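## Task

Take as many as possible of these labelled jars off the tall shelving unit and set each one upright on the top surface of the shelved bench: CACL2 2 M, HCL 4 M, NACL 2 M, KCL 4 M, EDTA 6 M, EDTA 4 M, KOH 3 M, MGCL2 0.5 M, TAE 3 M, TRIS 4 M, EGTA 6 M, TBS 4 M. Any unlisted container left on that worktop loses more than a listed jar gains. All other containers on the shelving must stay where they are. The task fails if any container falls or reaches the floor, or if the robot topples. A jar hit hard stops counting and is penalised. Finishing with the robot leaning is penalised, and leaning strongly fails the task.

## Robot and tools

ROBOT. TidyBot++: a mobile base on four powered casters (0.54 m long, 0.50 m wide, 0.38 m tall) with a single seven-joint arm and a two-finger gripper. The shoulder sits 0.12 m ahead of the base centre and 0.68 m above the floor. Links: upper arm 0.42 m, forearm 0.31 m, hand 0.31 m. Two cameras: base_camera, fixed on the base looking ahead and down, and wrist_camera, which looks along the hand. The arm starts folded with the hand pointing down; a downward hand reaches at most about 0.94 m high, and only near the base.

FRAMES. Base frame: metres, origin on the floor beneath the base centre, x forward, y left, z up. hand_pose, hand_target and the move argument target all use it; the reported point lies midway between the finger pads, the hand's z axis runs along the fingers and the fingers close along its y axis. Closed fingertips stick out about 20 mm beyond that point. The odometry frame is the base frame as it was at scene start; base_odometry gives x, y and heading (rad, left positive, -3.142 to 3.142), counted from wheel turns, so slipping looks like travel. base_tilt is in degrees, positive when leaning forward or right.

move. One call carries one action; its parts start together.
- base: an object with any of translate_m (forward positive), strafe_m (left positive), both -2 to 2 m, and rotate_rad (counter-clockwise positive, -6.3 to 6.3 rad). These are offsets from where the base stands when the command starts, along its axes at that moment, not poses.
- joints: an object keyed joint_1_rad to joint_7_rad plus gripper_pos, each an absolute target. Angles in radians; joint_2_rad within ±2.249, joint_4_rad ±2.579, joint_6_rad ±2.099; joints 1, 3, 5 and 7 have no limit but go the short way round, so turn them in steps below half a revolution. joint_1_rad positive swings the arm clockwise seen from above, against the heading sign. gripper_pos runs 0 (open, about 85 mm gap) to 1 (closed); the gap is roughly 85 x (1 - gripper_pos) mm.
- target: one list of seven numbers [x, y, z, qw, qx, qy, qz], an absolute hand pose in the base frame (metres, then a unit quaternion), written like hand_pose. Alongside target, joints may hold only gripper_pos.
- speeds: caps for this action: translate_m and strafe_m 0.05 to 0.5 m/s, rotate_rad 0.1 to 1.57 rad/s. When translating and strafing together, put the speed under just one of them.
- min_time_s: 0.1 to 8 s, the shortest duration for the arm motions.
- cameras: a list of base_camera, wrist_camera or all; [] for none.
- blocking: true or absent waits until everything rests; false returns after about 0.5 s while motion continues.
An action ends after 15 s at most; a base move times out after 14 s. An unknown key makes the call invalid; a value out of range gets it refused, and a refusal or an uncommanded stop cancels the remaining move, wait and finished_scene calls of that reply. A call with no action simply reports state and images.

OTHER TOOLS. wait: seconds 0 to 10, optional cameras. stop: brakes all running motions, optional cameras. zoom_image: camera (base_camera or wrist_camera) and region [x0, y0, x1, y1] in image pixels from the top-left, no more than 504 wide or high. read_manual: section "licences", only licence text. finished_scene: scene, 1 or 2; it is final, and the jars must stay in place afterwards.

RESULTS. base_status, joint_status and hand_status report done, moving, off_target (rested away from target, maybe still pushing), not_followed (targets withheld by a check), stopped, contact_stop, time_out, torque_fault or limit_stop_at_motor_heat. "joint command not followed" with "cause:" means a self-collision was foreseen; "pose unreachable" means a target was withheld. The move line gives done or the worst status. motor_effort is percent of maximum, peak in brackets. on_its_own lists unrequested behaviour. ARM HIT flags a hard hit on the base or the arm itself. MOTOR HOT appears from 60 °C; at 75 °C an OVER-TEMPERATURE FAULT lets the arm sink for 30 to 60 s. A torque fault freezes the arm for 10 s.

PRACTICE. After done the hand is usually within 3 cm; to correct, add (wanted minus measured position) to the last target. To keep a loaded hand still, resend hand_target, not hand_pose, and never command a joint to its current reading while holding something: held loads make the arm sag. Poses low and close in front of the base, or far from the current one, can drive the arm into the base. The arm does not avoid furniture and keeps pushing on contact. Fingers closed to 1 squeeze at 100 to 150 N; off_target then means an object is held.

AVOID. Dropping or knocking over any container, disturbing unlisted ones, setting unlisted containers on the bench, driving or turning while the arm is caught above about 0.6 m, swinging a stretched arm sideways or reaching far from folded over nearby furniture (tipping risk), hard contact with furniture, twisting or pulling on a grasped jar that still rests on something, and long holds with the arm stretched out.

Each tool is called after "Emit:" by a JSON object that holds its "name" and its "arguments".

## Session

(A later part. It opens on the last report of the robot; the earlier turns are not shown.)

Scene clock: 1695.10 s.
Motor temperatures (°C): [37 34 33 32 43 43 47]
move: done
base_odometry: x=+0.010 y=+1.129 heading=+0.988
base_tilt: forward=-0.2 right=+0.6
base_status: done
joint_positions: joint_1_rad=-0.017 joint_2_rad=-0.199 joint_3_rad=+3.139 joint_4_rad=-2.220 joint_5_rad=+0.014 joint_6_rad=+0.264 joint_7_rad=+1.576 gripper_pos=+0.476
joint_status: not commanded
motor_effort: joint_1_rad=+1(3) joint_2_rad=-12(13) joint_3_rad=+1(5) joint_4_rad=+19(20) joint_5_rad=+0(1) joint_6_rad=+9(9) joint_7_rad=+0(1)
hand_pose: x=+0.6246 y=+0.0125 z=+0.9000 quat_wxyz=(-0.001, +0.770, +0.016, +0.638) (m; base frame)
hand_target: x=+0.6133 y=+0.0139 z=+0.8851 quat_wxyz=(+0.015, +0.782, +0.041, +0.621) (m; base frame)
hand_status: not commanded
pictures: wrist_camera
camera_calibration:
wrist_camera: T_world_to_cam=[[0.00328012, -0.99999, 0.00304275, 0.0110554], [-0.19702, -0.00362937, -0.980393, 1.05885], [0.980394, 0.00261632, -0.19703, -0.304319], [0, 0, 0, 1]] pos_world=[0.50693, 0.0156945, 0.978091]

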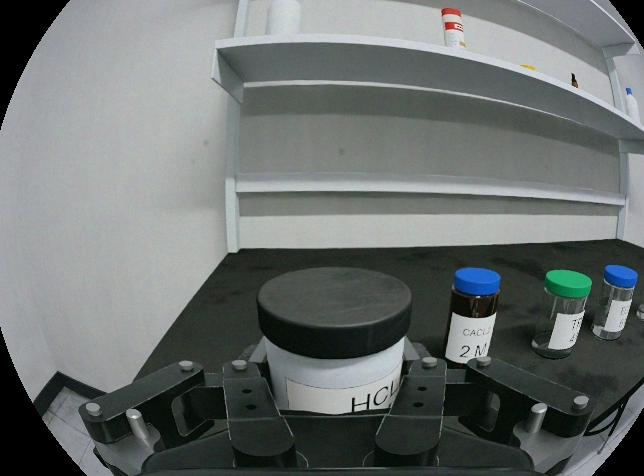

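Emit:
{"name": "move", "arguments": {"base": {"translate_m": 0.31}, "speeds": {"translate_m": 0.2}}}

Emit:
{"name": "move", "arguments": {"joints": {"joint_2_rad": -0.06, "joint_4_rad": -2.42, "joint_6_rad": 0.62}, "min_time_s": 2, "cameras": ["wrist_camera"]}}

Emit:
{"name": "move", "arguments": {"joints": {"joint_2_rad": -0.008, "joint_4_rad": -2.465, "joint_6_rad": 0.713}, "min_time_s": 1, "cameras": ["wrist_camera"]}}

Scene clock: 1713.30 s.
move: done
base_odometry: x=+0.181 y=+1.388 heading=+0.988
base_tilt: forward=-0.2 right=+0.6
base_status: done
joint_positions: joint_1_rad=-0.017 joint_2_rad=-0.206 joint_3_rad=+3.139 joint_4_rad=-2.222 joint_5_rad=+0.014 joint_6_rad=+0.263 joint_7_rad=+1.576 gripper_pos=+0.476
joint_status: not commanded
motor_effort: joint_1_rad=+1(1) joint_2_rad=-11(14) joint_3_rad=+1(2) joint_4_rad=+19(20) joint_5_rad=-1(1) joint_6_rad=+9(9) joint_7_rad=-1(1)
hand_pose: x=+0.6225 y=+0.0124 z=+0.9022 quat_wxyz=(-0.001, +0.768, +0.016, +0.640) (m; base frame)
hand_target: x=+0.6133 y=+0.0139 z=+0.8851 quat_wxyz=(+0.015, +0.782, +0.041, +0.621) (m; base frame)
hand_status: not commanded
pictures: none

Scene clock: 1715.90 s.
move: done
base_odometry: x=+0.181 y=+1.388 heading=+0.988
base_tilt: forward=-0.2 right=+0.6
base_status: not commanded
joint_positions: joint_1_rad=-0.017 joint_2_rad=-0.077 joint_3_rad=+3.139 joint_4_rad=-2.401 joint_5_rad=+0.014 joint_6_rad=+0.570 joint_7_rad=+1.576 gripper_pos=+0.476
joint_status: all done
motor_effort: joint_1_rad=+1(1) joint_2_rad=-13(14) joint_3_rad=+2(2) joint_4_rad=+17(19) joint_5_rad=-1(1) joint_6_rad=+9(10) joint_7_rad=+0(1)
hand_pose: x=+0.6218 y=+0.0136 z=+0.8297 quat_wxyz=(-0.003, +0.769, +0.017, +0.640) (m; base frame)
hand_target: x=+0.6217 y=+0.0186 z=+0.8262 quat_wxyz=(+0.008, +0.763, +0.043, +0.645) (m; base frame)
hand_status: not commanded
pictures: wrist_camera
camera_calibration:
wrist_camera: T_world_to_cam=[[0.00701219, -0.999975, 0.000140941, 0.0124538], [-0.193852, -0.00149763, -0.98103, 0.988012], [0.981006, 0.00685184, -0.193858, -0.318528], [0, 0, 0, 1]] pos_world=[0.503919, 0.0161157, 0.907518]

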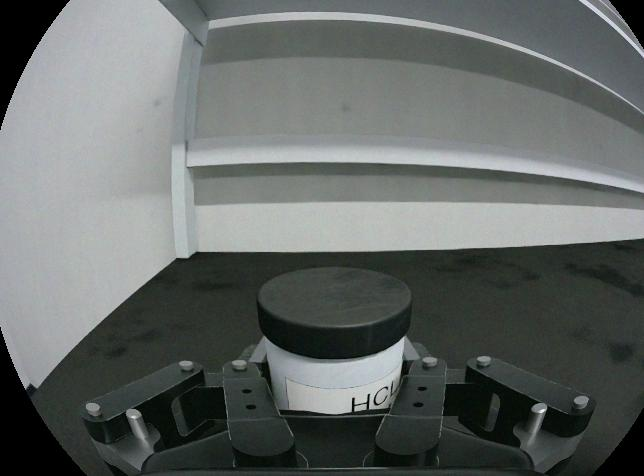

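Scene clock: 1717.20 s.
move: done
base_odometry: x=+0.181 y=+1.388 heading=+0.988
base_tilt: forward=-0.2 right=+0.6
base_status: not commanded
joint_positions: joint_1_rad=-0.017 joint_2_rad=-0.026 joint_3_rad=+3.139 joint_4_rad=-2.446 joint_5_rad=+0.014 joint_6_rad=+0.663 joint_7_rad=+1.576 gripper_pos=+0.476
joint_status: all done
motor_effort: joint_1_rad=+0(1) joint_2_rad=-14(14) joint_3_rad=+1(2) joint_4_rad=+15(17) joint_5_rad=-1(1) joint_6_rad=+8(10) joint_7_rad=-1(1)
hand_pose: x=+0.6215 y=+0.0139 z=+0.8090 quat_wxyz=(-0.004, +0.769, +0.017, +0.638) (m; base frame)
hand_target: x=+0.6206 y=+0.0195 z=+0.8053 quat_wxyz=(+0.006, +0.765, +0.043, +0.643) (m; base frame)
hand_status: not commanded
pictures: wrist_camera
camera_calibration:
wrist_camera: T_world_to_cam=[[0.00795017, -0.999968, -0.000866437, 0.0129846], [-0.19686, -0.000715609, -0.980431, 0.969042], [0.980399, 0.00796516, -0.196859, -0.319403], [0, 0, 0, 1]] pos_world=[0.503805, 0.0162218, 0.887213]

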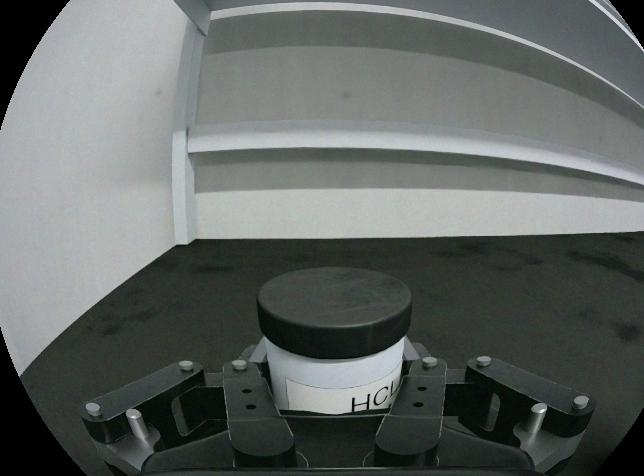

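Emit:
{"name": "move", "arguments": {"joints": {"joint_2_rad": 0.013, "joint_4_rad": -2.482, "joint_6_rad": 0.732}, "min_time_s": 1}}

Emit:
{"name": "move", "arguments": {"joints": {"joint_2_rad": 0.0325, "joint_4_rad": -2.496, "joint_6_rad": 0.768}, "min_time_s": 0.8, "cameras": ["wrist_camera"]}}

Scene clock: 1723.03 s.
move: done
base_odometry: x=+0.181 y=+1.388 heading=+0.988
base_tilt: forward=-0.2 right=+0.6
base_status: not commanded
joint_positions: joint_1_rad=-0.017 joint_2_rad=-0.007 joint_3_rad=+3.139 joint_4_rad=-2.462 joint_5_rad=+0.014 joint_6_rad=+0.682 joint_7_rad=+1.576 gripper_pos=+0.476
joint_status: all done
motor_effort: joint_1_rad=+1(1) joint_2_rad=-14(14) joint_3_rad=+1(1) joint_4_rad=+15(16) joint_5_rad=-1(1) joint_6_rad=+9(10) joint_7_rad=-1(1)
hand_pose: x=+0.6200 y=+0.0139 z=+0.7967 quat_wxyz=(-0.004, +0.775, +0.017, +0.632) (m; base frame)
hand_target: x=+0.6190 y=+0.0197 z=+0.7921 quat_wxyz=(+0.005, +0.771, +0.043, +0.636) (m; base frame)
hand_status: not commanded
pictures: none

Scene clock: 1724.13 s.
move: done
base_odometry: x=+0.181 y=+1.388 heading=+0.988
base_tilt: forward=-0.2 right=+0.6
base_status: not commanded
joint_positions: joint_1_rad=-0.017 joint_2_rad=+0.013 joint_3_rad=+3.139 joint_4_rad=-2.476 joint_5_rad=+0.014 joint_6_rad=+0.718 joint_7_rad=+1.576 gripper_pos=+0.476
joint_status: all done
motor_effort: joint_1_rad=+0(1) joint_2_rad=-14(15) joint_3_rad=+1(2) joint_4_rad=+14(16) joint_5_rad=-1(1) joint_6_rad=+8(10) joint_7_rad=-1(1)
hand_pose: x=+0.6201 y=+0.0141 z=+0.7906 quat_wxyz=(-0.005, +0.774, +0.017, +0.633) (m; base frame)
hand_target: x=+0.6188 y=+0.0200 z=+0.7864 quat_wxyz=(+0.005, +0.770, +0.043, +0.637) (m; base frame)
hand_status: not commanded
pictures: wrist_camera
camera_calibration:
wrist_camera: T_world_to_cam=[[0.00846641, -0.999963, -0.00139482, 0.0132751], [-0.211417, -0.000426669, -0.977396, 0.957354], [0.977359, 0.00856992, -0.211413, -0.308249], [0, 0, 0, 1]] pos_world=[0.503558, 0.0163247, 0.870565]

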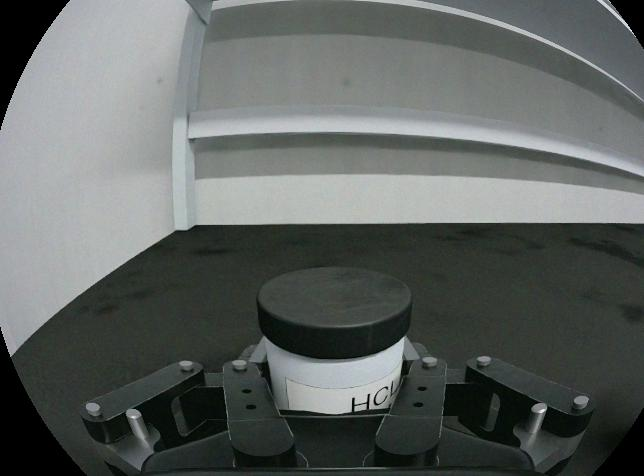

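Emit:
{"name": "move", "arguments": {"joints": {"joint_2_rad": 0.042, "joint_4_rad": -2.504, "joint_6_rad": 0.783}, "min_time_s": 0.8}}

Emit:
{"name": "move", "arguments": {"joints": {"joint_2_rad": 0.051, "joint_4_rad": -2.511, "joint_6_rad": 0.799}, "min_time_s": 0.8}}

Emit:
{"name": "move", "arguments": {"joints": {"joint_2_rad": 0.060, "joint_4_rad": -2.518, "joint_6_rad": 0.815}, "min_time_s": 0.8, "cameras": ["wrist_camera"]}}

Scene clock: 1728.27 s.
move: done
base_odometry: x=+0.181 y=+1.388 heading=+0.988
base_tilt: forward=-0.2 right=+0.6
base_status: not commanded
joint_positions: joint_1_rad=-0.017 joint_2_rad=+0.022 joint_3_rad=+3.139 joint_4_rad=-2.484 joint_5_rad=+0.014 joint_6_rad=+0.733 joint_7_rad=+1.576 gripper_pos=+0.476
joint_status: all done
motor_effort: joint_1_rad=+0(1) joint_2_rad=-14(15) joint_3_rad=+1(1) joint_4_rad=+14(15) joint_5_rad=+0(1) joint_6_rad=+8(10) joint_7_rad=+0(1)
hand_pose: x=+0.6195 y=+0.0141 z=+0.7869 quat_wxyz=(-0.005, +0.775, +0.017, +0.632) (m; base frame)
hand_target: x=+0.6181 y=+0.0201 z=+0.7824 quat_wxyz=(+0.004, +0.771, +0.043, +0.636) (m; base frame)
hand_status: not commanded
pictures: none

Scene clock: 1729.37 s.
move: done
base_odometry: x=+0.181 y=+1.388 heading=+0.988
base_tilt: forward=-0.2 right=+0.6
base_status: not commanded
joint_positions: joint_1_rad=-0.017 joint_2_rad=+0.030 joint_3_rad=+3.139 joint_4_rad=-2.491 joint_5_rad=+0.014 joint_6_rad=+0.749 joint_7_rad=+1.576 gripper_pos=+0.476
joint_status: all done
motor_effort: joint_1_rad=+1(1) joint_2_rad=-14(15) joint_3_rad=+1(1) joint_4_rad=+14(15) joint_5_rad=+0(1) joint_6_rad=+8(9) joint_7_rad=-1(1)
hand_pose: x=+0.6192 y=+0.0141 z=+0.7844 quat_wxyz=(-0.005, +0.774, +0.017, +0.633) (m; base frame)
hand_target: x=+0.6177 y=+0.0202 z=+0.7795 quat_wxyz=(+0.004, +0.771, +0.043, +0.636) (m; base frame)
hand_status: not commanded
pictures: none

Scene clock: 1730.47 s.
move: done
base_odometry: x=+0.181 y=+1.388 heading=+0.988
base_tilt: forward=-0.2 right=+0.6
base_status: not commanded
joint_positions: joint_1_rad=-0.017 joint_2_rad=+0.037 joint_3_rad=+3.139 joint_4_rad=-2.496 joint_5_rad=+0.014 joint_6_rad=+0.769 joint_7_rad=+1.576 gripper_pos=+0.476
joint_status: all done
motor_effort: joint_1_rad=+0(1) joint_2_rad=-14(15) joint_3_rad=+1(1) joint_4_rad=+14(15) joint_5_rad=+0(1) joint_6_rad=+8(9) joint_7_rad=-1(1)
hand_pose: x=+0.6195 y=+0.0142 z=+0.7846 quat_wxyz=(-0.005, +0.772, +0.017, +0.636) (m; base frame)
hand_target: x=+0.6173 y=+0.0204 z=+0.7765 quat_wxyz=(+0.004, +0.771, +0.043, +0.636) (m; base frame)
hand_status: not commanded
pictures: wrist_camera
camera_calibration:
wrist_camera: T_world_to_cam=[[0.00883547, -0.999959, -0.00211546, 0.0137157], [-0.20425, 0.000266233, -0.978919, 0.947995], [0.978879, 0.00908129, -0.204239, -0.315536], [0, 0, 0, 1]] pos_world=[0.502378, 0.0163282, 0.863594]

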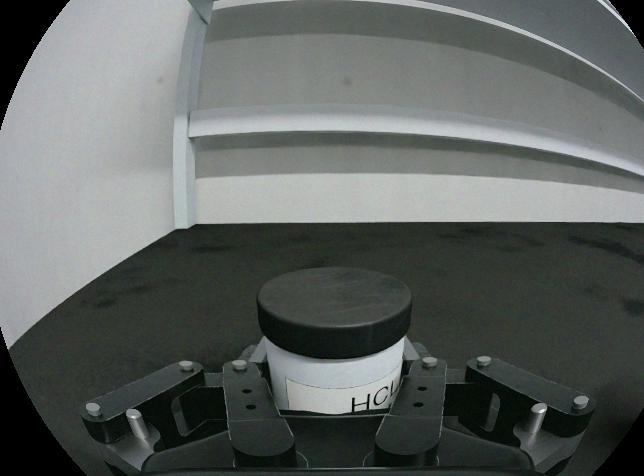

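Emit:
{"name": "move", "arguments": {"joints": {"gripper_pos": 0.40}}}

Emit:
{"name": "move", "arguments": {"joints": {"gripper_pos": 0.2}, "cameras": ["wrist_camera"]}}

Emit:
{"name": "move", "arguments": {"base": {"translate_m": -0.15}, "speeds": {"translate_m": 0.18}}}

Emit:
{"name": "move", "arguments": {"base": {"translate_m": -0.35}, "joints": {"joint_2_rad": -0.08, "joint_4_rad": -2.41, "joint_6_rad": 0.56}, "cameras": ["wrist_camera"]}}

Emit:
{"name": "move", "arguments": {"base": {"translate_m": -1.518, "strafe_m": -1.32, "rotate_rad": 3.1406}, "speeds": {"rotate_rad": 1.2}}}

Emit:
{"name": "move", "arguments": {"joints": {"joint_2_rad": 0.81, "joint_4_rad": -2.10, "joint_6_rad": 1.165}, "cameras": ["wrist_camera"]}}

Scene clock: 1739.20 s.
move: done
base_odometry: x=+0.181 y=+1.388 heading=+0.988
base_tilt: forward=-0.2 right=+0.7
base_status: not commanded
joint_positions: joint_1_rad=-0.017 joint_2_rad=+0.038 joint_3_rad=+3.139 joint_4_rad=-2.497 joint_5_rad=+0.014 joint_6_rad=+0.769 joint_7_rad=+1.576 gripper_pos=+0.400
joint_status: all done
motor_effort: joint_1_rad=+0(1) joint_2_rad=-14(14) joint_3_rad=+1(1) joint_4_rad=+13(15) joint_5_rad=-1(2) joint_6_rad=+8(9) joint_7_rad=-1(1)
hand_pose: x=+0.6192 y=+0.0142 z=+0.7833 quat_wxyz=(-0.005, +0.773, +0.017, +0.634) (m; base frame)
hand_target: x=+0.6173 y=+0.0204 z=+0.7765 quat_wxyz=(+0.004, +0.771, +0.043, +0.636) (m; base frame)
hand_status: not commanded
pictures: none

Scene clock: 1739.83 s.
move: done
base_odometry: x=+0.181 y=+1.388 heading=+0.988
base_tilt: forward=-0.2 right=+0.6
base_status: not commanded
joint_positions: joint_1_rad=-0.017 joint_2_rad=+0.038 joint_3_rad=+3.139 joint_4_rad=-2.497 joint_5_rad=+0.014 joint_6_rad=+0.769 joint_7_rad=+1.576 gripper_pos=+0.200
joint_status: all done
motor_effort: joint_1_rad=+0(1) joint_2_rad=-14(14) joint_3_rad=+1(1) joint_4_rad=+14(14) joint_5_rad=-1(1) joint_6_rad=+9(9) joint_7_rad=-1(1)
hand_pose: x=+0.6192 y=+0.0142 z=+0.7832 quat_wxyz=(-0.005, +0.773, +0.017, +0.634) (m; base frame)
hand_target: x=+0.6173 y=+0.0204 z=+0.7765 quat_wxyz=(+0.004, +0.771, +0.043, +0.636) (m; base frame)
hand_status: not commanded
pictures: wrist_camera
camera_calibration:
wrist_camera: T_world_to_cam=[[0.00882961, -0.999959, -0.0021385, 0.0137365], [-0.206937, 0.000265043, -0.978354, 0.947868], [0.978314, 0.00908102, -0.206926, -0.313132], [0, 0, 0, 1]] pos_world=[0.50237, 0.0163282, 0.862585]

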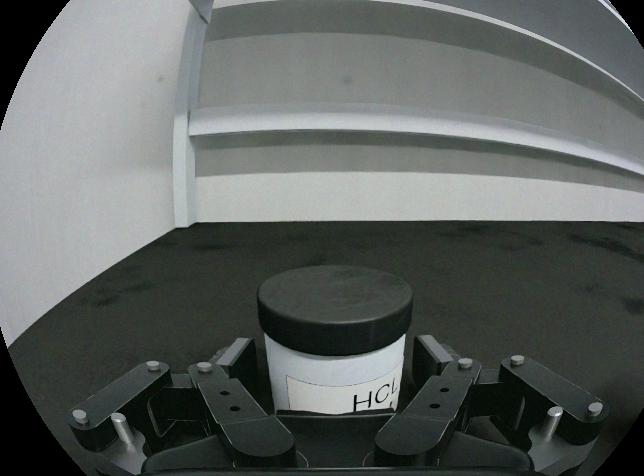

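Scene clock: 1741.37 s.
move: done
base_odometry: x=+0.098 y=+1.262 heading=+0.989
base_tilt: forward=-0.2 right=+0.6
base_status: done
joint_positions: joint_1_rad=-0.017 joint_2_rad=+0.048 joint_3_rad=+3.139 joint_4_rad=-2.503 joint_5_rad=+0.014 joint_6_rad=+0.772 joint_7_rad=+1.576 gripper_pos=+0.200
joint_status: not commanded
motor_effort: joint_1_rad=+0(1) joint_2_rad=-14(17) joint_3_rad=+0(2) joint_4_rad=+14(15) joint_5_rad=-1(1) joint_6_rad=+8(9) joint_7_rad=-1(1)
hand_pose: x=+0.6187 y=+0.0142 z=+0.7769 quat_wxyz=(-0.005, +0.776, +0.017, +0.630) (m; base frame)
hand_target: x=+0.6173 y=+0.0204 z=+0.7765 quat_wxyz=(+0.004, +0.771, +0.043, +0.636) (m; base frame)
hand_status: not commanded
pictures: none

Scene clock: 1743.30 s.
move: done
base_odometry: x=-0.094 y=+0.970 heading=+0.989
base_tilt: forward=-0.2 right=+0.6
base_status: done
joint_positions: joint_1_rad=-0.017 joint_2_rad=-0.065 joint_3_rad=+3.139 joint_4_rad=-2.416 joint_5_rad=+0.014 joint_6_rad=+0.604 joint_7_rad=+1.576 gripper_pos=+0.200
joint_status: all done
motor_effort: joint_1_rad=+0(1) joint_2_rad=-13(17) joint_3_rad=+1(2) joint_4_rad=+15(17) joint_5_rad=-1(1) joint_6_rad=+9(9) joint_7_rad=-1(1)
hand_pose: x=+0.6215 y=+0.0137 z=+0.8261 quat_wxyz=(-0.004, +0.766, +0.017, +0.642) (m; base frame)
hand_target: x=+0.6182 y=+0.0179 z=+0.8231 quat_wxyz=(+0.009, +0.773, +0.043, +0.633) (m; base frame)
hand_status: not commanded
pictures: wrist_camera
camera_calibration:
wrist_camera: T_world_to_cam=[[0.0073367, -0.999973, -0.000272855, 0.0127735], [-0.187174, -0.00110523, -0.982326, 0.981257], [0.982299, 0.00725811, -0.187177, -0.325221], [0, 0, 0, 1]] pos_world=[0.503036, 0.0162182, 0.903044]

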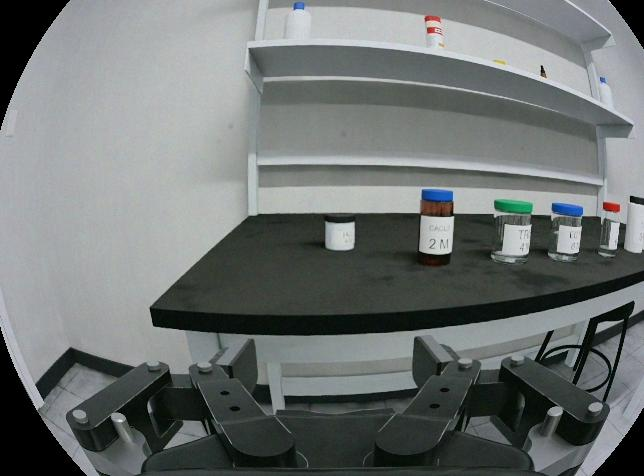

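Scene clock: 1749.30 s.
move: done
base_odometry: x=+0.175 y=-1.024 heading=-2.153
base_tilt: forward=-0.2 right=+0.7
base_status: done
joint_positions: joint_1_rad=-0.017 joint_2_rad=-0.065 joint_3_rad=+3.139 joint_4_rad=-2.416 joint_5_rad=+0.014 joint_6_rad=+0.604 joint_7_rad=+1.576 gripper_pos=+0.200
joint_status: not commanded
motor_effort: joint_1_rad=+1(2) joint_2_rad=-13(15) joint_3_rad=+0(3) joint_4_rad=+16(17) joint_5_rad=+0(2) joint_6_rad=+9(9) joint_7_rad=-1(1)
hand_pose: x=+0.6215 y=+0.0134 z=+0.8263 quat_wxyz=(-0.004, +0.766, +0.017, +0.642) (m; base frame)
hand_target: x=+0.6182 y=+0.0179 z=+0.8231 quat_wxyz=(+0.009, +0.773, +0.043, +0.633) (m; base frame)
hand_status: not commanded
pictures: none

Scene clock: 1751.77 s.
move: done
base_odometry: x=+0.175 y=-1.024 heading=-2.153
base_tilt: forward=-0.2 right=+0.6
base_status: not commanded
joint_positions: joint_1_rad=-0.017 joint_2_rad=+0.789 joint_3_rad=+3.139 joint_4_rad=-2.114 joint_5_rad=+0.014 joint_6_rad=+1.116 joint_7_rad=+1.576 gripper_pos=+0.200
joint_status: all done
motor_effort: joint_1_rad=+0(1) joint_2_rad=-31(32) joint_3_rad=+1(1) joint_4_rad=+9(16) joint_5_rad=-1(1) joint_6_rad=+8(9) joint_7_rad=-1(1)
hand_pose: x=+0.7955 y=+0.0179 z=+0.6060 quat_wxyz=(-0.008, +0.779, +0.015, +0.627) (m; base frame)
hand_target: x=+0.8019 y=+0.0264 z=+0.6119 quat_wxyz=(-0.003, +0.765, +0.041, +0.643) (m; base frame)
hand_status: not commanded
pictures: wrist_camera
camera_calibration:
wrist_camera: T_world_to_cam=[[0.00962105, -0.999922, -0.00792066, 0.0184483], [-0.226844, 0.005532, -0.973915, 0.824023], [0.973884, 0.0111668, -0.226773, -0.506793], [0, 0, 0, 1]] pos_world=[0.680305, 0.0195476, 0.687748]

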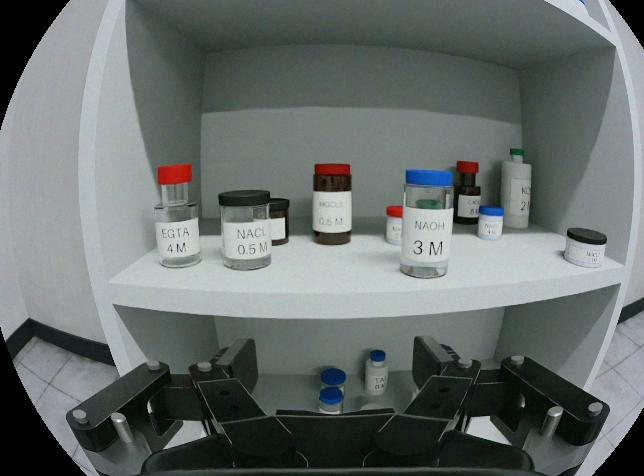

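Emit:
{"name": "move", "arguments": {"base": {"translate_m": 0.33, "strafe_m": 0.012}, "speeds": {"translate_m": 0.2}, "joints": {"gripper_pos": 0.18}, "cameras": ["wrist_camera"]}}

Scene clock: 1764.67 s.
move: done
base_odometry: x=+0.004 y=-1.306 heading=-2.153
base_tilt: forward=-0.2 right=+0.7
base_status: done
joint_positions: joint_1_rad=-0.017 joint_2_rad=+0.790 joint_3_rad=+3.139 joint_4_rad=-2.106 joint_5_rad=+0.014 joint_6_rad=+1.119 joint_7_rad=+1.576 gripper_pos=+0.180
joint_status: all done
motor_effort: joint_1_rad=+1(1) joint_2_rad=-31(32) joint_3_rad=+1(1) joint_4_rad=+9(10) joint_5_rad=-1(1) joint_6_rad=+8(9) joint_7_rad=-1(1)
hand_pose: x=+0.7987 y=+0.0180 z=+0.6094 quat_wxyz=(-0.008, +0.776, +0.015, +0.631) (m; base frame)
hand_target: x=+0.8019 y=+0.0264 z=+0.6119 quat_wxyz=(-0.003, +0.765, +0.041, +0.643) (m; base frame)
hand_status: not commanded
pictures: wrist_camera
camera_calibration:
wrist_camera: T_world_to_cam=[[0.00976114, -0.99992, -0.00803756, 0.0184294], [-0.216692, 0.00573175, -0.976223, 0.821387], [0.976191, 0.0112707, -0.216618, -0.51714], [0, 0, 0, 1]] pos_world=[0.682635, 0.0195485, 0.689983]

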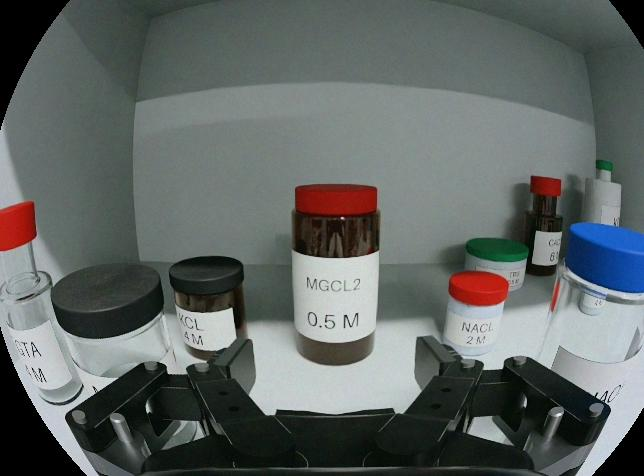

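Emit:
{"name": "move", "arguments": {"base": {"translate_m": 0.095}, "speeds": {"translate_m": 0.1}, "joints": {"gripper_pos": 0.07}, "cameras": ["wrist_camera"]}}

Scene clock: 1773.83 s.
move: done
base_odometry: x=-0.048 y=-1.385 heading=-2.152
base_tilt: forward=-0.2 right=+0.7
base_status: done
joint_positions: joint_1_rad=-0.017 joint_2_rad=+0.791 joint_3_rad=+3.139 joint_4_rad=-2.104 joint_5_rad=+0.014 joint_6_rad=+1.120 joint_7_rad=+1.576 gripper_pos=+0.070
joint_status: all done
motor_effort: joint_1_rad=+1(2) joint_2_rad=-31(32) joint_3_rad=+0(1) joint_4_rad=+8(10) joint_5_rad=-1(1) joint_6_rad=+8(9) joint_7_rad=-1(1)
hand_pose: x=+0.7995 y=+0.0180 z=+0.6099 quat_wxyz=(-0.008, +0.775, +0.015, +0.631) (m; base frame)
hand_target: x=+0.8019 y=+0.0264 z=+0.6119 quat_wxyz=(-0.003, +0.765, +0.041, +0.643) (m; base frame)
hand_status: not commanded
pictures: wrist_camera
camera_calibration:
wrist_camera: T_world_to_cam=[[0.00977635, -0.99992, -0.00801748, 0.0184009], [-0.21468, 0.00573208, -0.976668, 0.820653], [0.976635, 0.0112694, -0.214607, -0.519378], [0, 0, 0, 1]] pos_world=[0.683241, 0.0195485, 0.69019]

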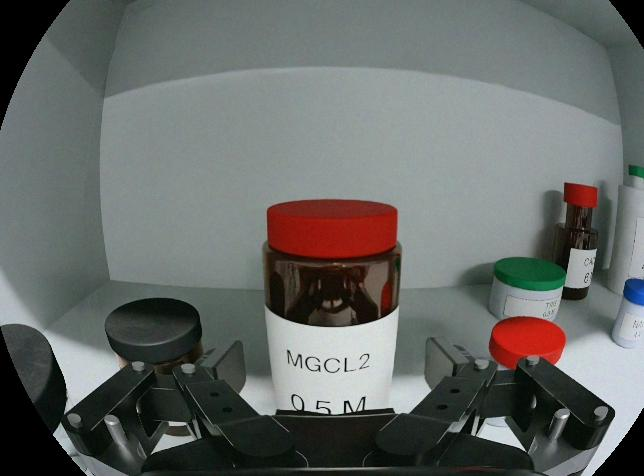

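Emit:
{"name": "move", "arguments": {"base": {"translate_m": 0.055, "strafe_m": 0.003}, "speeds": {"translate_m": 0.08}, "joints": {"gripper_pos": 0.03}, "cameras": ["wrist_camera"]}}

Scene clock: 1781.37 s.
move: done
base_odometry: x=-0.076 y=-1.433 heading=-2.153
base_tilt: forward=-0.2 right=+0.6
base_status: done
joint_positions: joint_1_rad=-0.017 joint_2_rad=+0.791 joint_3_rad=+3.139 joint_4_rad=-2.104 joint_5_rad=+0.014 joint_6_rad=+1.121 joint_7_rad=+1.576 gripper_pos=+0.030
joint_status: all done
motor_effort: joint_1_rad=+1(2) joint_2_rad=-31(32) joint_3_rad=+0(1) joint_4_rad=+9(10) joint_5_rad=-1(1) joint_6_rad=+8(9) joint_7_rad=-1(1)
hand_pose: x=+0.7997 y=+0.0180 z=+0.6100 quat_wxyz=(-0.008, +0.775, +0.015, +0.632) (m; base frame)
hand_target: x=+0.8019 y=+0.0264 z=+0.6119 quat_wxyz=(-0.003, +0.765, +0.041, +0.643) (m; base frame)
hand_status: not commanded
pictures: wrist_camera
camera_calibration:
wrist_camera: T_world_to_cam=[[0.00976206, -0.999919, -0.00810782, 0.0184722], [-0.214088, 0.00583023, -0.976797, 0.82036], [0.976766, 0.0112713, -0.214014, -0.519976], [0, 0, 0, 1]] pos_world=[0.683343, 0.0195487, 0.690193]

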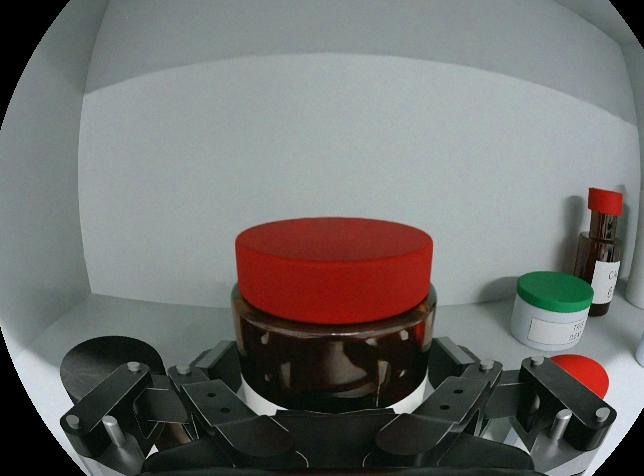

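Emit:
{"name": "move", "arguments": {"joints": {"gripper_pos": 0.12}}}

Emit:
{"name": "move", "arguments": {"joints": {"gripper_pos": 0.22}}}

Emit:
{"name": "move", "arguments": {"joints": {"gripper_pos": 0.34}, "cameras": ["wrist_camera"]}}

Scene clock: 1784.63 s.
move: done
base_odometry: x=-0.076 y=-1.433 heading=-2.153
base_tilt: forward=-0.2 right=+0.6
base_status: not commanded
joint_positions: joint_1_rad=-0.017 joint_2_rad=+0.791 joint_3_rad=+3.139 joint_4_rad=-2.104 joint_5_rad=+0.014 joint_6_rad=+1.121 joint_7_rad=+1.576 gripper_pos=+0.120
joint_status: all done
motor_effort: joint_1_rad=+1(1) joint_2_rad=-31(31) joint_3_rad=+1(1) joint_4_rad=+8(9) joint_5_rad=-1(1) joint_6_rad=+8(9) joint_7_rad=-1(1)
hand_pose: x=+0.7997 y=+0.0180 z=+0.6100 quat_wxyz=(-0.008, +0.775, +0.015, +0.632) (m; base frame)
hand_target: x=+0.8019 y=+0.0264 z=+0.6119 quat_wxyz=(-0.003, +0.765, +0.041, +0.643) (m; base frame)
hand_status: not commanded
pictures: none

Scene clock: 1785.17 s.
move: done
base_odometry: x=-0.076 y=-1.433 heading=-2.153
base_tilt: forward=-0.1 right=+0.6
base_status: not commanded
joint_positions: joint_1_rad=-0.017 joint_2_rad=+0.791 joint_3_rad=+3.139 joint_4_rad=-2.104 joint_5_rad=+0.014 joint_6_rad=+1.121 joint_7_rad=+1.576 gripper_pos=+0.220
joint_status: all done
motor_effort: joint_1_rad=+1(1) joint_2_rad=-31(31) joint_3_rad=+1(1) joint_4_rad=+8(9) joint_5_rad=-1(1) joint_6_rad=+8(9) joint_7_rad=+0(1)
hand_pose: x=+0.7997 y=+0.0180 z=+0.6100 quat_wxyz=(-0.008, +0.775, +0.015, +0.632) (m; base frame)
hand_target: x=+0.8019 y=+0.0264 z=+0.6119 quat_wxyz=(-0.003, +0.765, +0.041, +0.643) (m; base frame)
hand_status: not commanded
pictures: none

Scene clock: 1785.70 s.
move: off_target
base_odometry: x=-0.076 y=-1.433 heading=-2.153
base_tilt: forward=-0.1 right=+0.6
base_status: not commanded
joint_positions: joint_1_rad=-0.017 joint_2_rad=+0.791 joint_3_rad=+3.139 joint_4_rad=-2.104 joint_5_rad=+0.014 joint_6_rad=+1.121 joint_7_rad=+1.576 gripper_pos=+0.277
joint_status: gripper_pos off_target (ended at +0.277, target +0.340)
motor_effort: joint_1_rad=+1(1) joint_2_rad=-31(32) joint_3_rad=+1(1) joint_4_rad=+10(10) joint_5_rad=-1(1) joint_6_rad=+9(9) joint_7_rad=+0(1)
hand_pose: x=+0.7997 y=+0.0180 z=+0.6102 quat_wxyz=(-0.008, +0.775, +0.015, +0.632) (m; base frame)
hand_target: x=+0.8019 y=+0.0264 z=+0.6119 quat_wxyz=(-0.003, +0.765, +0.041, +0.643) (m; base frame)
hand_status: not commanded
pictures: wrist_camera
camera_calibration:
wrist_camera: T_world_to_cam=[[0.00976833, -0.999919, -0.00810113, 0.0184649], [-0.213398, 0.00583031, -0.976948, 0.820191], [0.976916, 0.0112719, -0.213324, -0.520514], [0, 0, 0, 1]] pos_world=[0.683345, 0.0195487, 0.690395]

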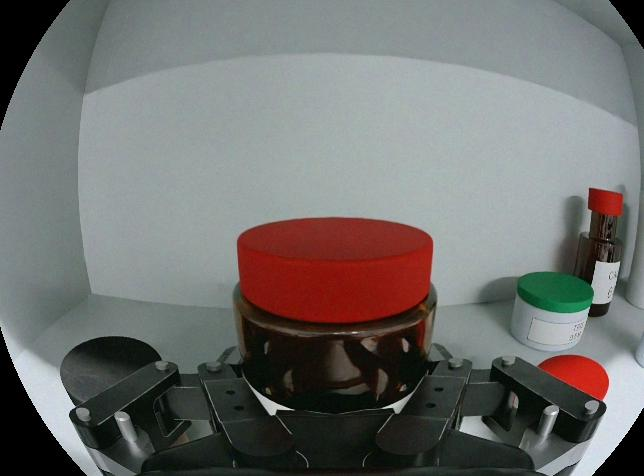

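Emit:
{"name": "move", "arguments": {"joints": {"joint_2_rad": 0.63, "joint_4_rad": -2.10, "joint_6_rad": 0.92, "gripper_pos": 0.4}, "min_time_s": 1.5}}

Emit:
{"name": "move", "arguments": {"base": {"translate_m": -0.27}, "speeds": {"translate_m": 0.15}, "joints": {"joint_2_rad": 0.58}}}

Emit:
{"name": "move", "arguments": {"base": {"translate_m": -0.35}, "speeds": {"translate_m": 0.35}, "joints": {"joint_2_rad": -0.22, "joint_4_rad": -2.24, "joint_6_rad": 0.22}, "min_time_s": 2, "cameras": ["wrist_camera"]}}

Scene clock: 1795.07 s.
move: off_target
base_odometry: x=-0.076 y=-1.433 heading=-2.153
base_tilt: forward=-0.2 right=+0.6
base_status: not commanded
joint_positions: joint_1_rad=-0.017 joint_2_rad=+0.692 joint_3_rad=+3.139 joint_4_rad=-2.104 joint_5_rad=+0.014 joint_6_rad=+0.950 joint_7_rad=+1.576 gripper_pos=+0.277
joint_status: gripper_pos off_target (ended at +0.277, target +0.400); the others done
motor_effort: joint_1_rad=+1(1) joint_2_rad=-33(35) joint_3_rad=+0(1) joint_4_rad=+13(13) joint_5_rad=-1(1) joint_6_rad=+11(12) joint_7_rad=-1(1)
hand_pose: x=+0.7934 y=+0.0175 z=+0.6257 quat_wxyz=(-0.007, +0.797, +0.016, +0.604) (m; base frame)
hand_target: x=+0.7945 y=+0.0248 z=+0.6598 quat_wxyz=(+0.001, +0.785, +0.043, +0.618) (m; base frame)
hand_status: not commanded
pictures: none

Scene clock: 1797.53 s.
move: done
base_odometry: x=+0.072 y=-1.207 heading=-2.152
base_tilt: forward=-0.2 right=+0.7
base_status: done
joint_positions: joint_1_rad=-0.017 joint_2_rad=+0.634 joint_3_rad=+3.139 joint_4_rad=-2.105 joint_5_rad=+0.014 joint_6_rad=+0.945 joint_7_rad=+1.576 gripper_pos=+0.277
joint_status: all done
motor_effort: joint_1_rad=+1(1) joint_2_rad=-33(36) joint_3_rad=+1(1) joint_4_rad=+13(15) joint_5_rad=-1(2) joint_6_rad=+11(12) joint_7_rad=-1(1)
hand_pose: x=+0.7948 y=+0.0176 z=+0.6628 quat_wxyz=(-0.006, +0.781, +0.016, +0.624) (m; base frame)
hand_target: x=+0.7948 y=+0.0248 z=+0.6937 quat_wxyz=(+0.002, +0.770, +0.042, +0.637) (m; base frame)
hand_status: not commanded
pictures: none

Scene clock: 1800.07 s.
move: done
base_odometry: x=+0.265 y=-0.915 heading=-2.152
base_tilt: forward=-0.2 right=+0.7
base_status: done
joint_positions: joint_1_rad=-0.017 joint_2_rad=-0.182 joint_3_rad=+3.139 joint_4_rad=-2.233 joint_5_rad=+0.014 joint_6_rad=+0.253 joint_7_rad=+1.576 gripper_pos=+0.277
joint_status: all done
motor_effort: joint_1_rad=+0(2) joint_2_rad=-14(36) joint_3_rad=+1(2) joint_4_rad=+21(22) joint_5_rad=+0(1) joint_6_rad=+11(13) joint_7_rad=-1(1)
hand_pose: x=+0.6248 y=+0.0121 z=+0.8801 quat_wxyz=(-0.001, +0.783, +0.016, +0.622) (m; base frame)
hand_target: x=+0.6133 y=+0.0139 z=+0.8852 quat_wxyz=(+0.015, +0.782, +0.041, +0.621) (m; base frame)
hand_status: not commanded
pictures: wrist_camera
camera_calibration:
wrist_camera: T_world_to_cam=[[0.00285407, -0.999989, 0.00364402, 0.0105238], [-0.237488, -0.00421759, -0.971381, 1.05679], [0.971386, 0.00190698, -0.237497, -0.267211], [0, 0, 0, 1]] pos_world=[0.510509, 0.0154904, 0.963047]

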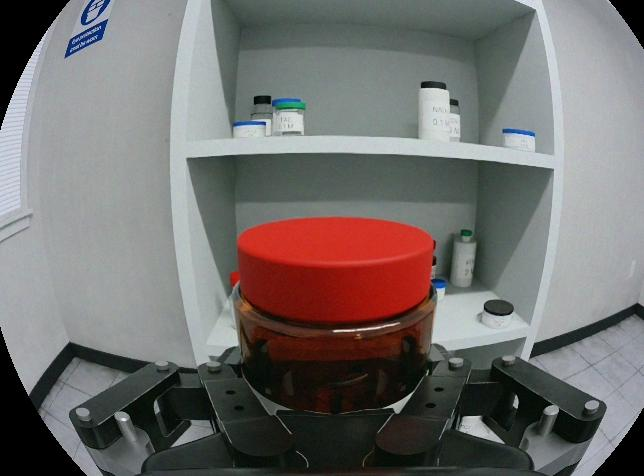

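Emit:
{"name": "move", "arguments": {"base": {"translate_m": -1.567, "strafe_m": -1.471, "rotate_rad": -3.1416}, "speeds": {"rotate_rad": 1.0}, "cameras": ["wrist_camera"]}}

Scene clock: 1808.70 s.
move: done
base_odometry: x=-0.103 y=+1.203 heading=+0.989
base_tilt: forward=-0.2 right=+0.6
base_status: done
joint_positions: joint_1_rad=-0.019 joint_2_rad=-0.184 joint_3_rad=+3.140 joint_4_rad=-2.234 joint_5_rad=+0.014 joint_6_rad=+0.250 joint_7_rad=+1.576 gripper_pos=+0.277
joint_status: not commanded
motor_effort: joint_1_rad=+1(3) joint_2_rad=-14(16) joint_3_rad=+1(5) joint_4_rad=+21(23) joint_5_rad=-1(2) joint_6_rad=+12(12) joint_7_rad=-1(1)
hand_pose: x=+0.6237 y=+0.0130 z=+0.8796 quat_wxyz=(-0.002, +0.783, +0.017, +0.621) (m; base frame)
hand_target: x=+0.6133 y=+0.0139 z=+0.8852 quat_wxyz=(+0.015, +0.782, +0.041, +0.621) (m; base frame)
hand_status: not commanded
pictures: wrist_camera
camera_calibration:
wrist_camera: T_world_to_cam=[[0.00451094, -0.999983, 0.00366965, 0.0102638], [-0.239574, -0.00464353, -0.970867, 1.05685], [0.970868, 0.00350037, -0.239591, -0.26414], [0, 0, 0, 1]] pos_world=[0.509594, 0.0160957, 0.96274]

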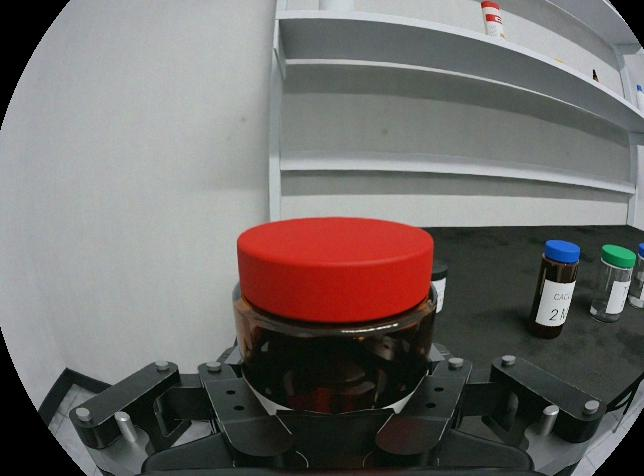

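Emit:
{"name": "move", "arguments": {"base": {"translate_m": 0.27, "strafe_m": 0.02}, "speeds": {"translate_m": 0.2}}}

Emit:
{"name": "move", "arguments": {"joints": {"joint_2_rad": -0.11, "joint_4_rad": -2.35, "joint_6_rad": 0.51}, "min_time_s": 1.5, "cameras": ["wrist_camera"]}}

Emit:
{"name": "move", "arguments": {"joints": {"joint_2_rad": -0.098, "joint_4_rad": -2.37, "joint_6_rad": 0.535}, "min_time_s": 1}}

Scene clock: 1818.53 s.
move: done
base_odometry: x=+0.028 y=+1.439 heading=+0.989
base_tilt: forward=-0.1 right=+0.6
base_status: done
joint_positions: joint_1_rad=-0.019 joint_2_rad=-0.190 joint_3_rad=+3.140 joint_4_rad=-2.237 joint_5_rad=+0.014 joint_6_rad=+0.248 joint_7_rad=+1.576 gripper_pos=+0.277
joint_status: not commanded
motor_effort: joint_1_rad=+1(1) joint_2_rad=-14(16) joint_3_rad=+1(2) joint_4_rad=+21(22) joint_5_rad=+0(1) joint_6_rad=+11(12) joint_7_rad=-1(1)
hand_pose: x=+0.6220 y=+0.0129 z=+0.8809 quat_wxyz=(-0.002, +0.782, +0.017, +0.622) (m; base frame)
hand_target: x=+0.6133 y=+0.0139 z=+0.8852 quat_wxyz=(+0.015, +0.782, +0.041, +0.621) (m; base frame)
hand_status: not commanded
pictures: none

Scene clock: 1820.63 s.
move: done
base_odometry: x=+0.028 y=+1.439 heading=+0.989
base_tilt: forward=-0.2 right=+0.6
base_status: not commanded
joint_positions: joint_1_rad=-0.019 joint_2_rad=-0.114 joint_3_rad=+3.140 joint_4_rad=-2.344 joint_5_rad=+0.014 joint_6_rad=+0.442 joint_7_rad=+1.576 gripper_pos=+0.277
joint_status: all done
motor_effort: joint_1_rad=+1(1) joint_2_rad=-15(16) joint_3_rad=+1(2) joint_4_rad=+20(22) joint_5_rad=+0(2) joint_6_rad=+11(13) joint_7_rad=-1(1)
hand_pose: x=+0.6235 y=+0.0137 z=+0.8403 quat_wxyz=(-0.003, +0.779, +0.017, +0.626) (m; base frame)
hand_target: x=+0.6264 y=+0.0176 z=+0.8556 quat_wxyz=(+0.010, +0.760, +0.042, +0.648) (m; base frame)
hand_status: not commanded
pictures: wrist_camera
camera_calibration:
wrist_camera: T_world_to_cam=[[0.00682783, -0.999975, 0.00188612, 0.0111988], [-0.227214, -0.00338824, -0.973839, 1.01352], [0.973821, 0.00622066, -0.227231, -0.285586], [0, 0, 0, 1]] pos_world=[0.508319, 0.0164091, 0.922092]

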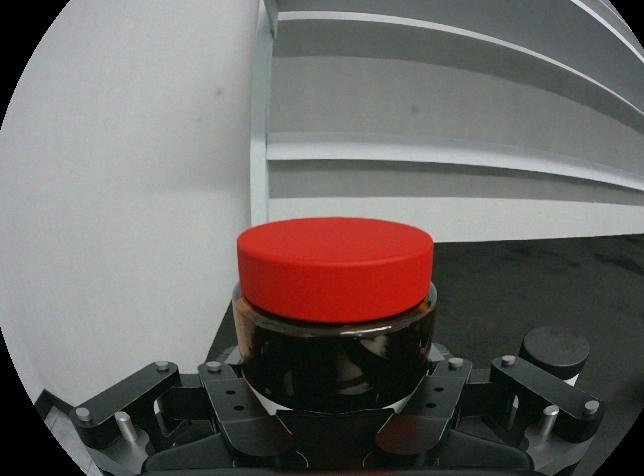

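Scene clock: 1821.90 s.
move: done
base_odometry: x=+0.028 y=+1.439 heading=+0.989
base_tilt: forward=-0.1 right=+0.7
base_status: not commanded
joint_positions: joint_1_rad=-0.019 joint_2_rad=-0.106 joint_3_rad=+3.140 joint_4_rad=-2.361 joint_5_rad=+0.014 joint_6_rad=+0.469 joint_7_rad=+1.576 gripper_pos=+0.277
joint_status: all done
motor_effort: joint_1_rad=+1(1) joint_2_rad=-15(16) joint_3_rad=+1(1) joint_4_rad=+19(21) joint_5_rad=-1(1) joint_6_rad=+11(13) joint_7_rad=-1(1)
hand_pose: x=+0.6220 y=+0.0138 z=+0.8353 quat_wxyz=(-0.003, +0.779, +0.017, +0.627) (m; base frame)
hand_target: x=+0.6247 y=+0.0178 z=+0.8461 quat_wxyz=(+0.010, +0.762, +0.042, +0.646) (m; base frame)
hand_status: not commanded
pictures: none

Emit:
{"name": "move", "arguments": {"joints": {"joint_2_rad": -0.093, "joint_4_rad": -2.375, "joint_6_rad": 0.55}, "min_time_s": 0.8}}

Emit:
{"name": "move", "arguments": {"joints": {"joint_2_rad": -0.086, "joint_4_rad": -2.383, "joint_6_rad": 0.565}, "min_time_s": 0.8, "cameras": ["wrist_camera"]}}

Scene clock: 1827.53 s.
move: done
base_odometry: x=+0.028 y=+1.439 heading=+0.989
base_tilt: forward=-0.2 right=+0.6
base_status: not commanded
joint_positions: joint_1_rad=-0.019 joint_2_rad=-0.102 joint_3_rad=+3.140 joint_4_rad=-2.365 joint_5_rad=+0.014 joint_6_rad=+0.484 joint_7_rad=+1.576 gripper_pos=+0.277
joint_status: all done
motor_effort: joint_1_rad=+0(1) joint_2_rad=-14(15) joint_3_rad=+1(2) joint_4_rad=+19(20) joint_5_rad=+0(1) joint_6_rad=+11(12) joint_7_rad=-1(1)
hand_pose: x=+0.6224 y=+0.0139 z=+0.8352 quat_wxyz=(-0.003, +0.777, +0.017, +0.630) (m; base frame)
hand_target: x=+0.6250 y=+0.0180 z=+0.8455 quat_wxyz=(+0.009, +0.761, +0.042, +0.648) (m; base frame)
hand_status: not commanded
pictures: none

Scene clock: 1828.63 s.
move: done
base_odometry: x=+0.028 y=+1.439 heading=+0.989
base_tilt: forward=-0.1 right=+0.7
base_status: not commanded
joint_positions: joint_1_rad=-0.019 joint_2_rad=-0.098 joint_3_rad=+3.140 joint_4_rad=-2.371 joint_5_rad=+0.014 joint_6_rad=+0.502 joint_7_rad=+1.576 gripper_pos=+0.277
joint_status: all done
motor_effort: joint_1_rad=+1(1) joint_2_rad=-14(15) joint_3_rad=+1(2) joint_4_rad=+18(20) joint_5_rad=-1(2) joint_6_rad=+11(12) joint_7_rad=-1(1)
hand_pose: x=+0.6227 y=+0.0139 z=+0.8352 quat_wxyz=(-0.003, +0.774, +0.017, +0.633) (m; base frame)
hand_target: x=+0.6248 y=+0.0181 z=+0.8422 quat_wxyz=(+0.009, +0.761, +0.042, +0.648) (m; base frame)
hand_status: not commanded
pictures: wrist_camera
camera_calibration:
wrist_camera: T_world_to_cam=[[0.00742504, -0.999972, 0.00105303, 0.0117916], [-0.211587, -0.0026003, -0.977356, 1.00157], [0.977331, 0.0070341, -0.2116, -0.301159], [0, 0, 0, 1]] pos_world=[0.506164, 0.016514, 0.915151]

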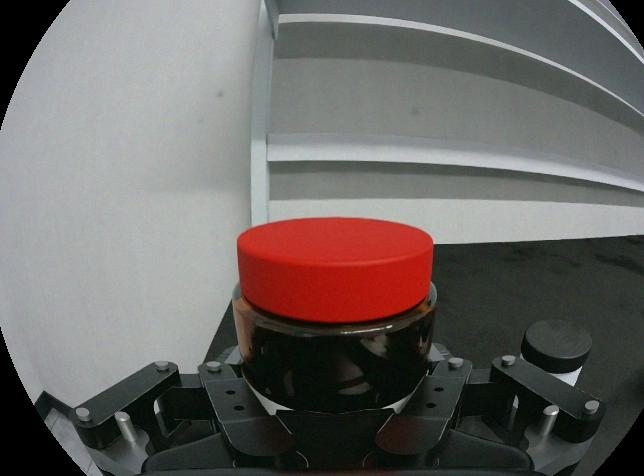

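Emit:
{"name": "move", "arguments": {"joints": {"gripper_pos": 0.2}}}

Emit:
{"name": "move", "arguments": {"joints": {"gripper_pos": 0.06}, "cameras": ["wrist_camera"]}}

Emit:
{"name": "move", "arguments": {"base": {"translate_m": -0.15}, "speeds": {"translate_m": 0.18}}}

Emit:
{"name": "move", "arguments": {"base": {"translate_m": -0.35}, "cameras": ["wrist_camera"]}}

Scene clock: 1904.20 s.
move: done
base_odometry: x=+0.028 y=+1.439 heading=+0.989
base_tilt: forward=-0.1 right=+0.7
base_status: not commanded
joint_positions: joint_1_rad=-0.019 joint_2_rad=-0.097 joint_3_rad=+3.140 joint_4_rad=-2.371 joint_5_rad=+0.014 joint_6_rad=+0.521 joint_7_rad=+1.576 gripper_pos=+0.200
joint_status: all done
motor_effort: joint_1_rad=+1(1) joint_2_rad=-13(15) joint_3_rad=+1(2) joint_4_rad=+17(19) joint_5_rad=-1(1) joint_6_rad=+8(11) joint_7_rad=+0(1)
hand_pose: x=+0.6238 y=+0.0140 z=+0.8408 quat_wxyz=(-0.004, +0.768, +0.017, +0.640) (m; base frame)
hand_target: x=+0.6248 y=+0.0181 z=+0.8422 quat_wxyz=(+0.009, +0.761, +0.042, +0.648) (m; base frame)
hand_status: not commanded
pictures: none

Scene clock: 1904.77 s.
move: done
base_odometry: x=+0.028 y=+1.439 heading=+0.989
base_tilt: forward=-0.2 right=+0.6
base_status: not commanded
joint_positions: joint_1_rad=-0.019 joint_2_rad=-0.097 joint_3_rad=+3.140 joint_4_rad=-2.371 joint_5_rad=+0.014 joint_6_rad=+0.521 joint_7_rad=+1.576 gripper_pos=+0.060
joint_status: all done
motor_effort: joint_1_rad=+1(1) joint_2_rad=-13(13) joint_3_rad=+1(1) joint_4_rad=+17(17) joint_5_rad=-1(1) joint_6_rad=+8(9) joint_7_rad=-1(1)
hand_pose: x=+0.6238 y=+0.0140 z=+0.8408 quat_wxyz=(-0.004, +0.768, +0.017, +0.640) (m; base frame)
hand_target: x=+0.6248 y=+0.0181 z=+0.8422 quat_wxyz=(+0.009, +0.761, +0.042, +0.648) (m; base frame)
hand_status: not commanded
pictures: wrist_camera
camera_calibration:
wrist_camera: T_world_to_cam=[[0.00770892, -0.99997, 0.000628772, 0.0120394], [-0.193441, -0.00210818, -0.98111, 0.999046], [0.981082, 0.00744167, -0.193452, -0.318681], [0, 0, 0, 1]] pos_world=[0.505816, 0.0165167, 0.918517]

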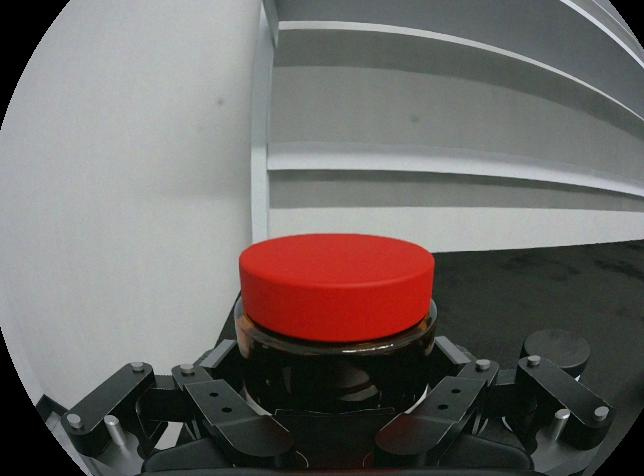

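Scene clock: 1906.30 s.
move: done
base_odometry: x=-0.054 y=+1.314 heading=+0.989
base_tilt: forward=-0.2 right=+0.6
base_status: done
joint_positions: joint_1_rad=-0.019 joint_2_rad=-0.093 joint_3_rad=+3.140 joint_4_rad=-2.371 joint_5_rad=+0.014 joint_6_rad=+0.522 joint_7_rad=+1.576 gripper_pos=+0.060
joint_status: not commanded
motor_effort: joint_1_rad=+0(1) joint_2_rad=-13(14) joint_3_rad=+1(2) joint_4_rad=+17(18) joint_5_rad=+0(2) joint_6_rad=+8(9) joint_7_rad=+0(1)
hand_pose: x=+0.6245 y=+0.0140 z=+0.8390 quat_wxyz=(-0.004, +0.769, +0.017, +0.638) (m; base frame)
hand_target: x=+0.6248 y=+0.0181 z=+0.8422 quat_wxyz=(+0.009, +0.761, +0.042, +0.648) (m; base frame)
hand_status: not commanded
pictures: none

Scene clock: 1908.23 s.
move: done
base_odometry: x=-0.247 y=+1.022 heading=+0.989
base_tilt: forward=-0.2 right=+0.6
base_status: done
joint_positions: joint_1_rad=-0.019 joint_2_rad=-0.091 joint_3_rad=+3.140 joint_4_rad=-2.373 joint_5_rad=+0.014 joint_6_rad=+0.523 joint_7_rad=+1.576 gripper_pos=+0.060
joint_status: not commanded
motor_effort: joint_1_rad=+1(1) joint_2_rad=-13(15) joint_3_rad=+1(2) joint_4_rad=+16(18) joint_5_rad=-1(1) joint_6_rad=+8(9) joint_7_rad=-1(1)
hand_pose: x=+0.6245 y=+0.0141 z=+0.8379 quat_wxyz=(-0.004, +0.770, +0.017, +0.638) (m; base frame)
hand_target: x=+0.6248 y=+0.0181 z=+0.8422 quat_wxyz=(+0.009, +0.761, +0.042, +0.648) (m; base frame)
hand_status: not commanded
pictures: wrist_camera
camera_calibration:
wrist_camera: T_world_to_cam=[[0.00773017, -0.99997, 0.00068839, 0.0120661], [-0.198229, -0.00220714, -0.980153, 0.998555], [0.980125, 0.00744029, -0.19824, -0.315421], [0, 0, 0, 1]] pos_world=[0.507002, 0.0166165, 0.9162]

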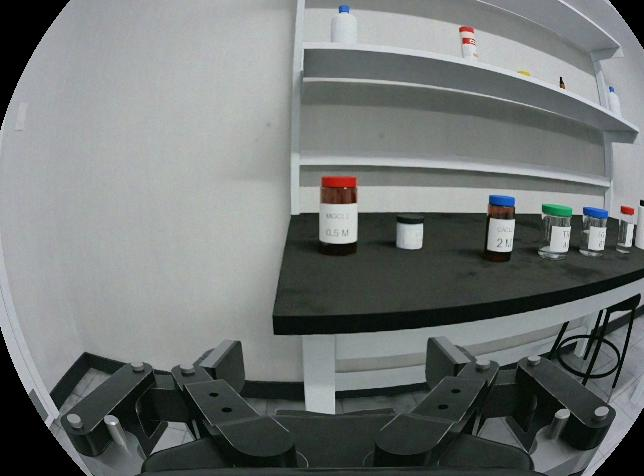

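Emit:
{"name": "move", "arguments": {"base": {"translate_m": -1.436, "strafe_m": -1.508, "rotate_rad": 3.1406}, "speeds": {"rotate_rad": 1.2}}}

Emit:
{"name": "move", "arguments": {"joints": {"joint_2_rad": 0.66, "joint_4_rad": -2.10, "joint_6_rad": 1.0, "gripper_pos": 0.2}, "cameras": ["wrist_camera"]}}

Scene clock: 1918.47 s.
move: done
base_odometry: x=+0.224 y=-1.007 heading=-2.153
base_tilt: forward=-0.2 right=+0.6
base_status: done
joint_positions: joint_1_rad=-0.019 joint_2_rad=-0.091 joint_3_rad=+3.140 joint_4_rad=-2.373 joint_5_rad=+0.014 joint_6_rad=+0.524 joint_7_rad=+1.576 gripper_pos=+0.060
joint_status: not commanded
motor_effort: joint_1_rad=+1(2) joint_2_rad=-13(14) joint_3_rad=+1(2) joint_4_rad=+16(17) joint_5_rad=-1(2) joint_6_rad=+8(9) joint_7_rad=-1(1)
hand_pose: x=+0.6246 y=+0.0137 z=+0.8380 quat_wxyz=(-0.003, +0.770, +0.017, +0.638) (m; base frame)
hand_target: x=+0.6248 y=+0.0181 z=+0.8422 quat_wxyz=(+0.009, +0.761, +0.042, +0.648) (m; base frame)
hand_status: not commanded
pictures: none

Scene clock: 1920.50 s.
move: done
base_odometry: x=+0.224 y=-1.007 heading=-2.153
base_tilt: forward=-0.2 right=+0.6
base_status: not commanded
joint_positions: joint_1_rad=-0.019 joint_2_rad=+0.640 joint_3_rad=+3.140 joint_4_rad=-2.115 joint_5_rad=+0.014 joint_6_rad=+0.950 joint_7_rad=+1.576 gripper_pos=+0.200
joint_status: all done
motor_effort: joint_1_rad=+0(1) joint_2_rad=-29(31) joint_3_rad=+0(1) joint_4_rad=+11(17) joint_5_rad=+0(2) joint_6_rad=+8(9) joint_7_rad=-1(1)
hand_pose: x=+0.7914 y=+0.0183 z=+0.6559 quat_wxyz=(-0.007, +0.785, +0.017, +0.620) (m; base frame)
hand_target: x=+0.7992 y=+0.0254 z=+0.6638 quat_wxyz=(+0.000, +0.770, +0.042, +0.637) (m; base frame)
hand_status: not commanded
pictures: wrist_camera
camera_calibration:
wrist_camera: T_world_to_cam=[[0.010256, -0.999936, -0.00477921, 0.016625], [-0.243943, 0.00213307, -0.969787, 0.882565], [0.969735, 0.011112, -0.243906, -0.476855], [0, 0, 0, 1]] pos_world=[0.677548, 0.0200402, 0.739672]

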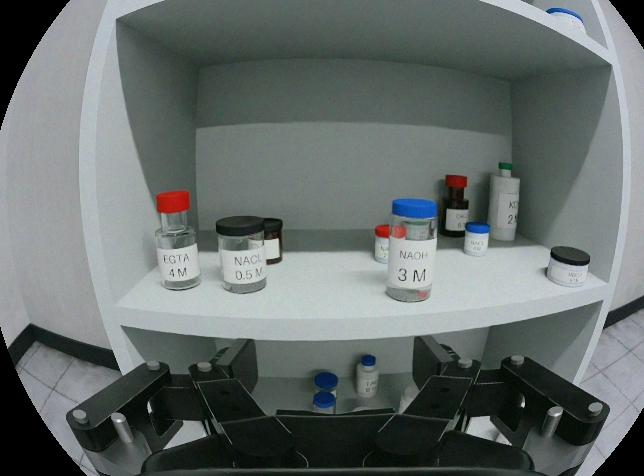

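Emit:
{"name": "move", "arguments": {"base": {"strafe_m": 0.04}, "joints": {"joint_2_rad": 1.06, "joint_4_rad": -0.55, "joint_6_rad": -1.55, "joint_7_rad": 3.14, "gripper_pos": 0.15}, "cameras": ["wrist_camera", "base_camera"]}}

Scene clock: 1940.70 s.
move: done
base_odometry: x=+0.257 y=-1.029 heading=-2.153
base_tilt: forward=-0.2 right=+0.6
base_status: done
joint_positions: joint_1_rad=-0.025 joint_2_rad=+1.028 joint_3_rad=+3.138 joint_4_rad=-0.565 joint_5_rad=+0.014 joint_6_rad=-1.508 joint_7_rad=+3.098 gripper_pos=+0.150
joint_status: all done
motor_effort: joint_1_rad=+1(4) joint_2_rad=-42(43) joint_3_rad=+1(3) joint_4_rad=+15(17) joint_5_rad=+0(2) joint_6_rad=-1(9) joint_7_rad=-1(2)
hand_pose: x=+0.8059 y=+0.0157 z=+0.5812 quat_wxyz=(+0.018, +0.713, +0.701, +0.011) (m; base frame)
hand_target: x=+0.7945 y=+0.0024 z=+0.5642 quat_wxyz=(+0.008, +0.700, +0.714, -0.021) (m; base frame)
hand_status: not commanded
pictures: base_camera, wrist_camera
camera_calibration:
wrist_camera: T_world_to_cam=[[0.997498, -0.0358276, 0.0609422, -0.835383], [-0.0371874, -0.999081, 0.0213278, 0.0866611], [0.0601221, -0.0235407, -0.997913, 0.66259], [0, 0, 0, 1]] pos_world=[0.796679, 0.0722495, 0.710269]

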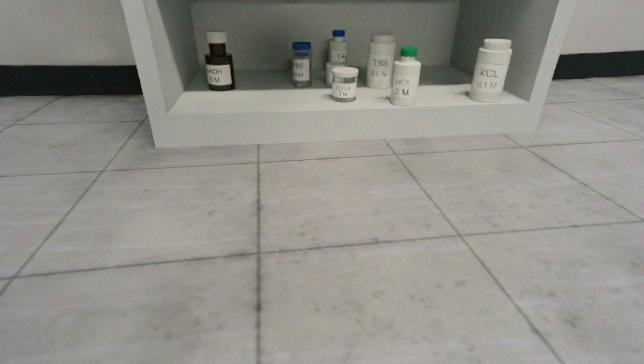

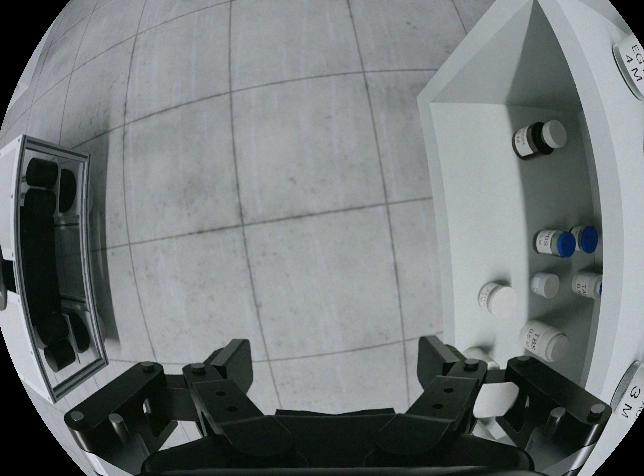

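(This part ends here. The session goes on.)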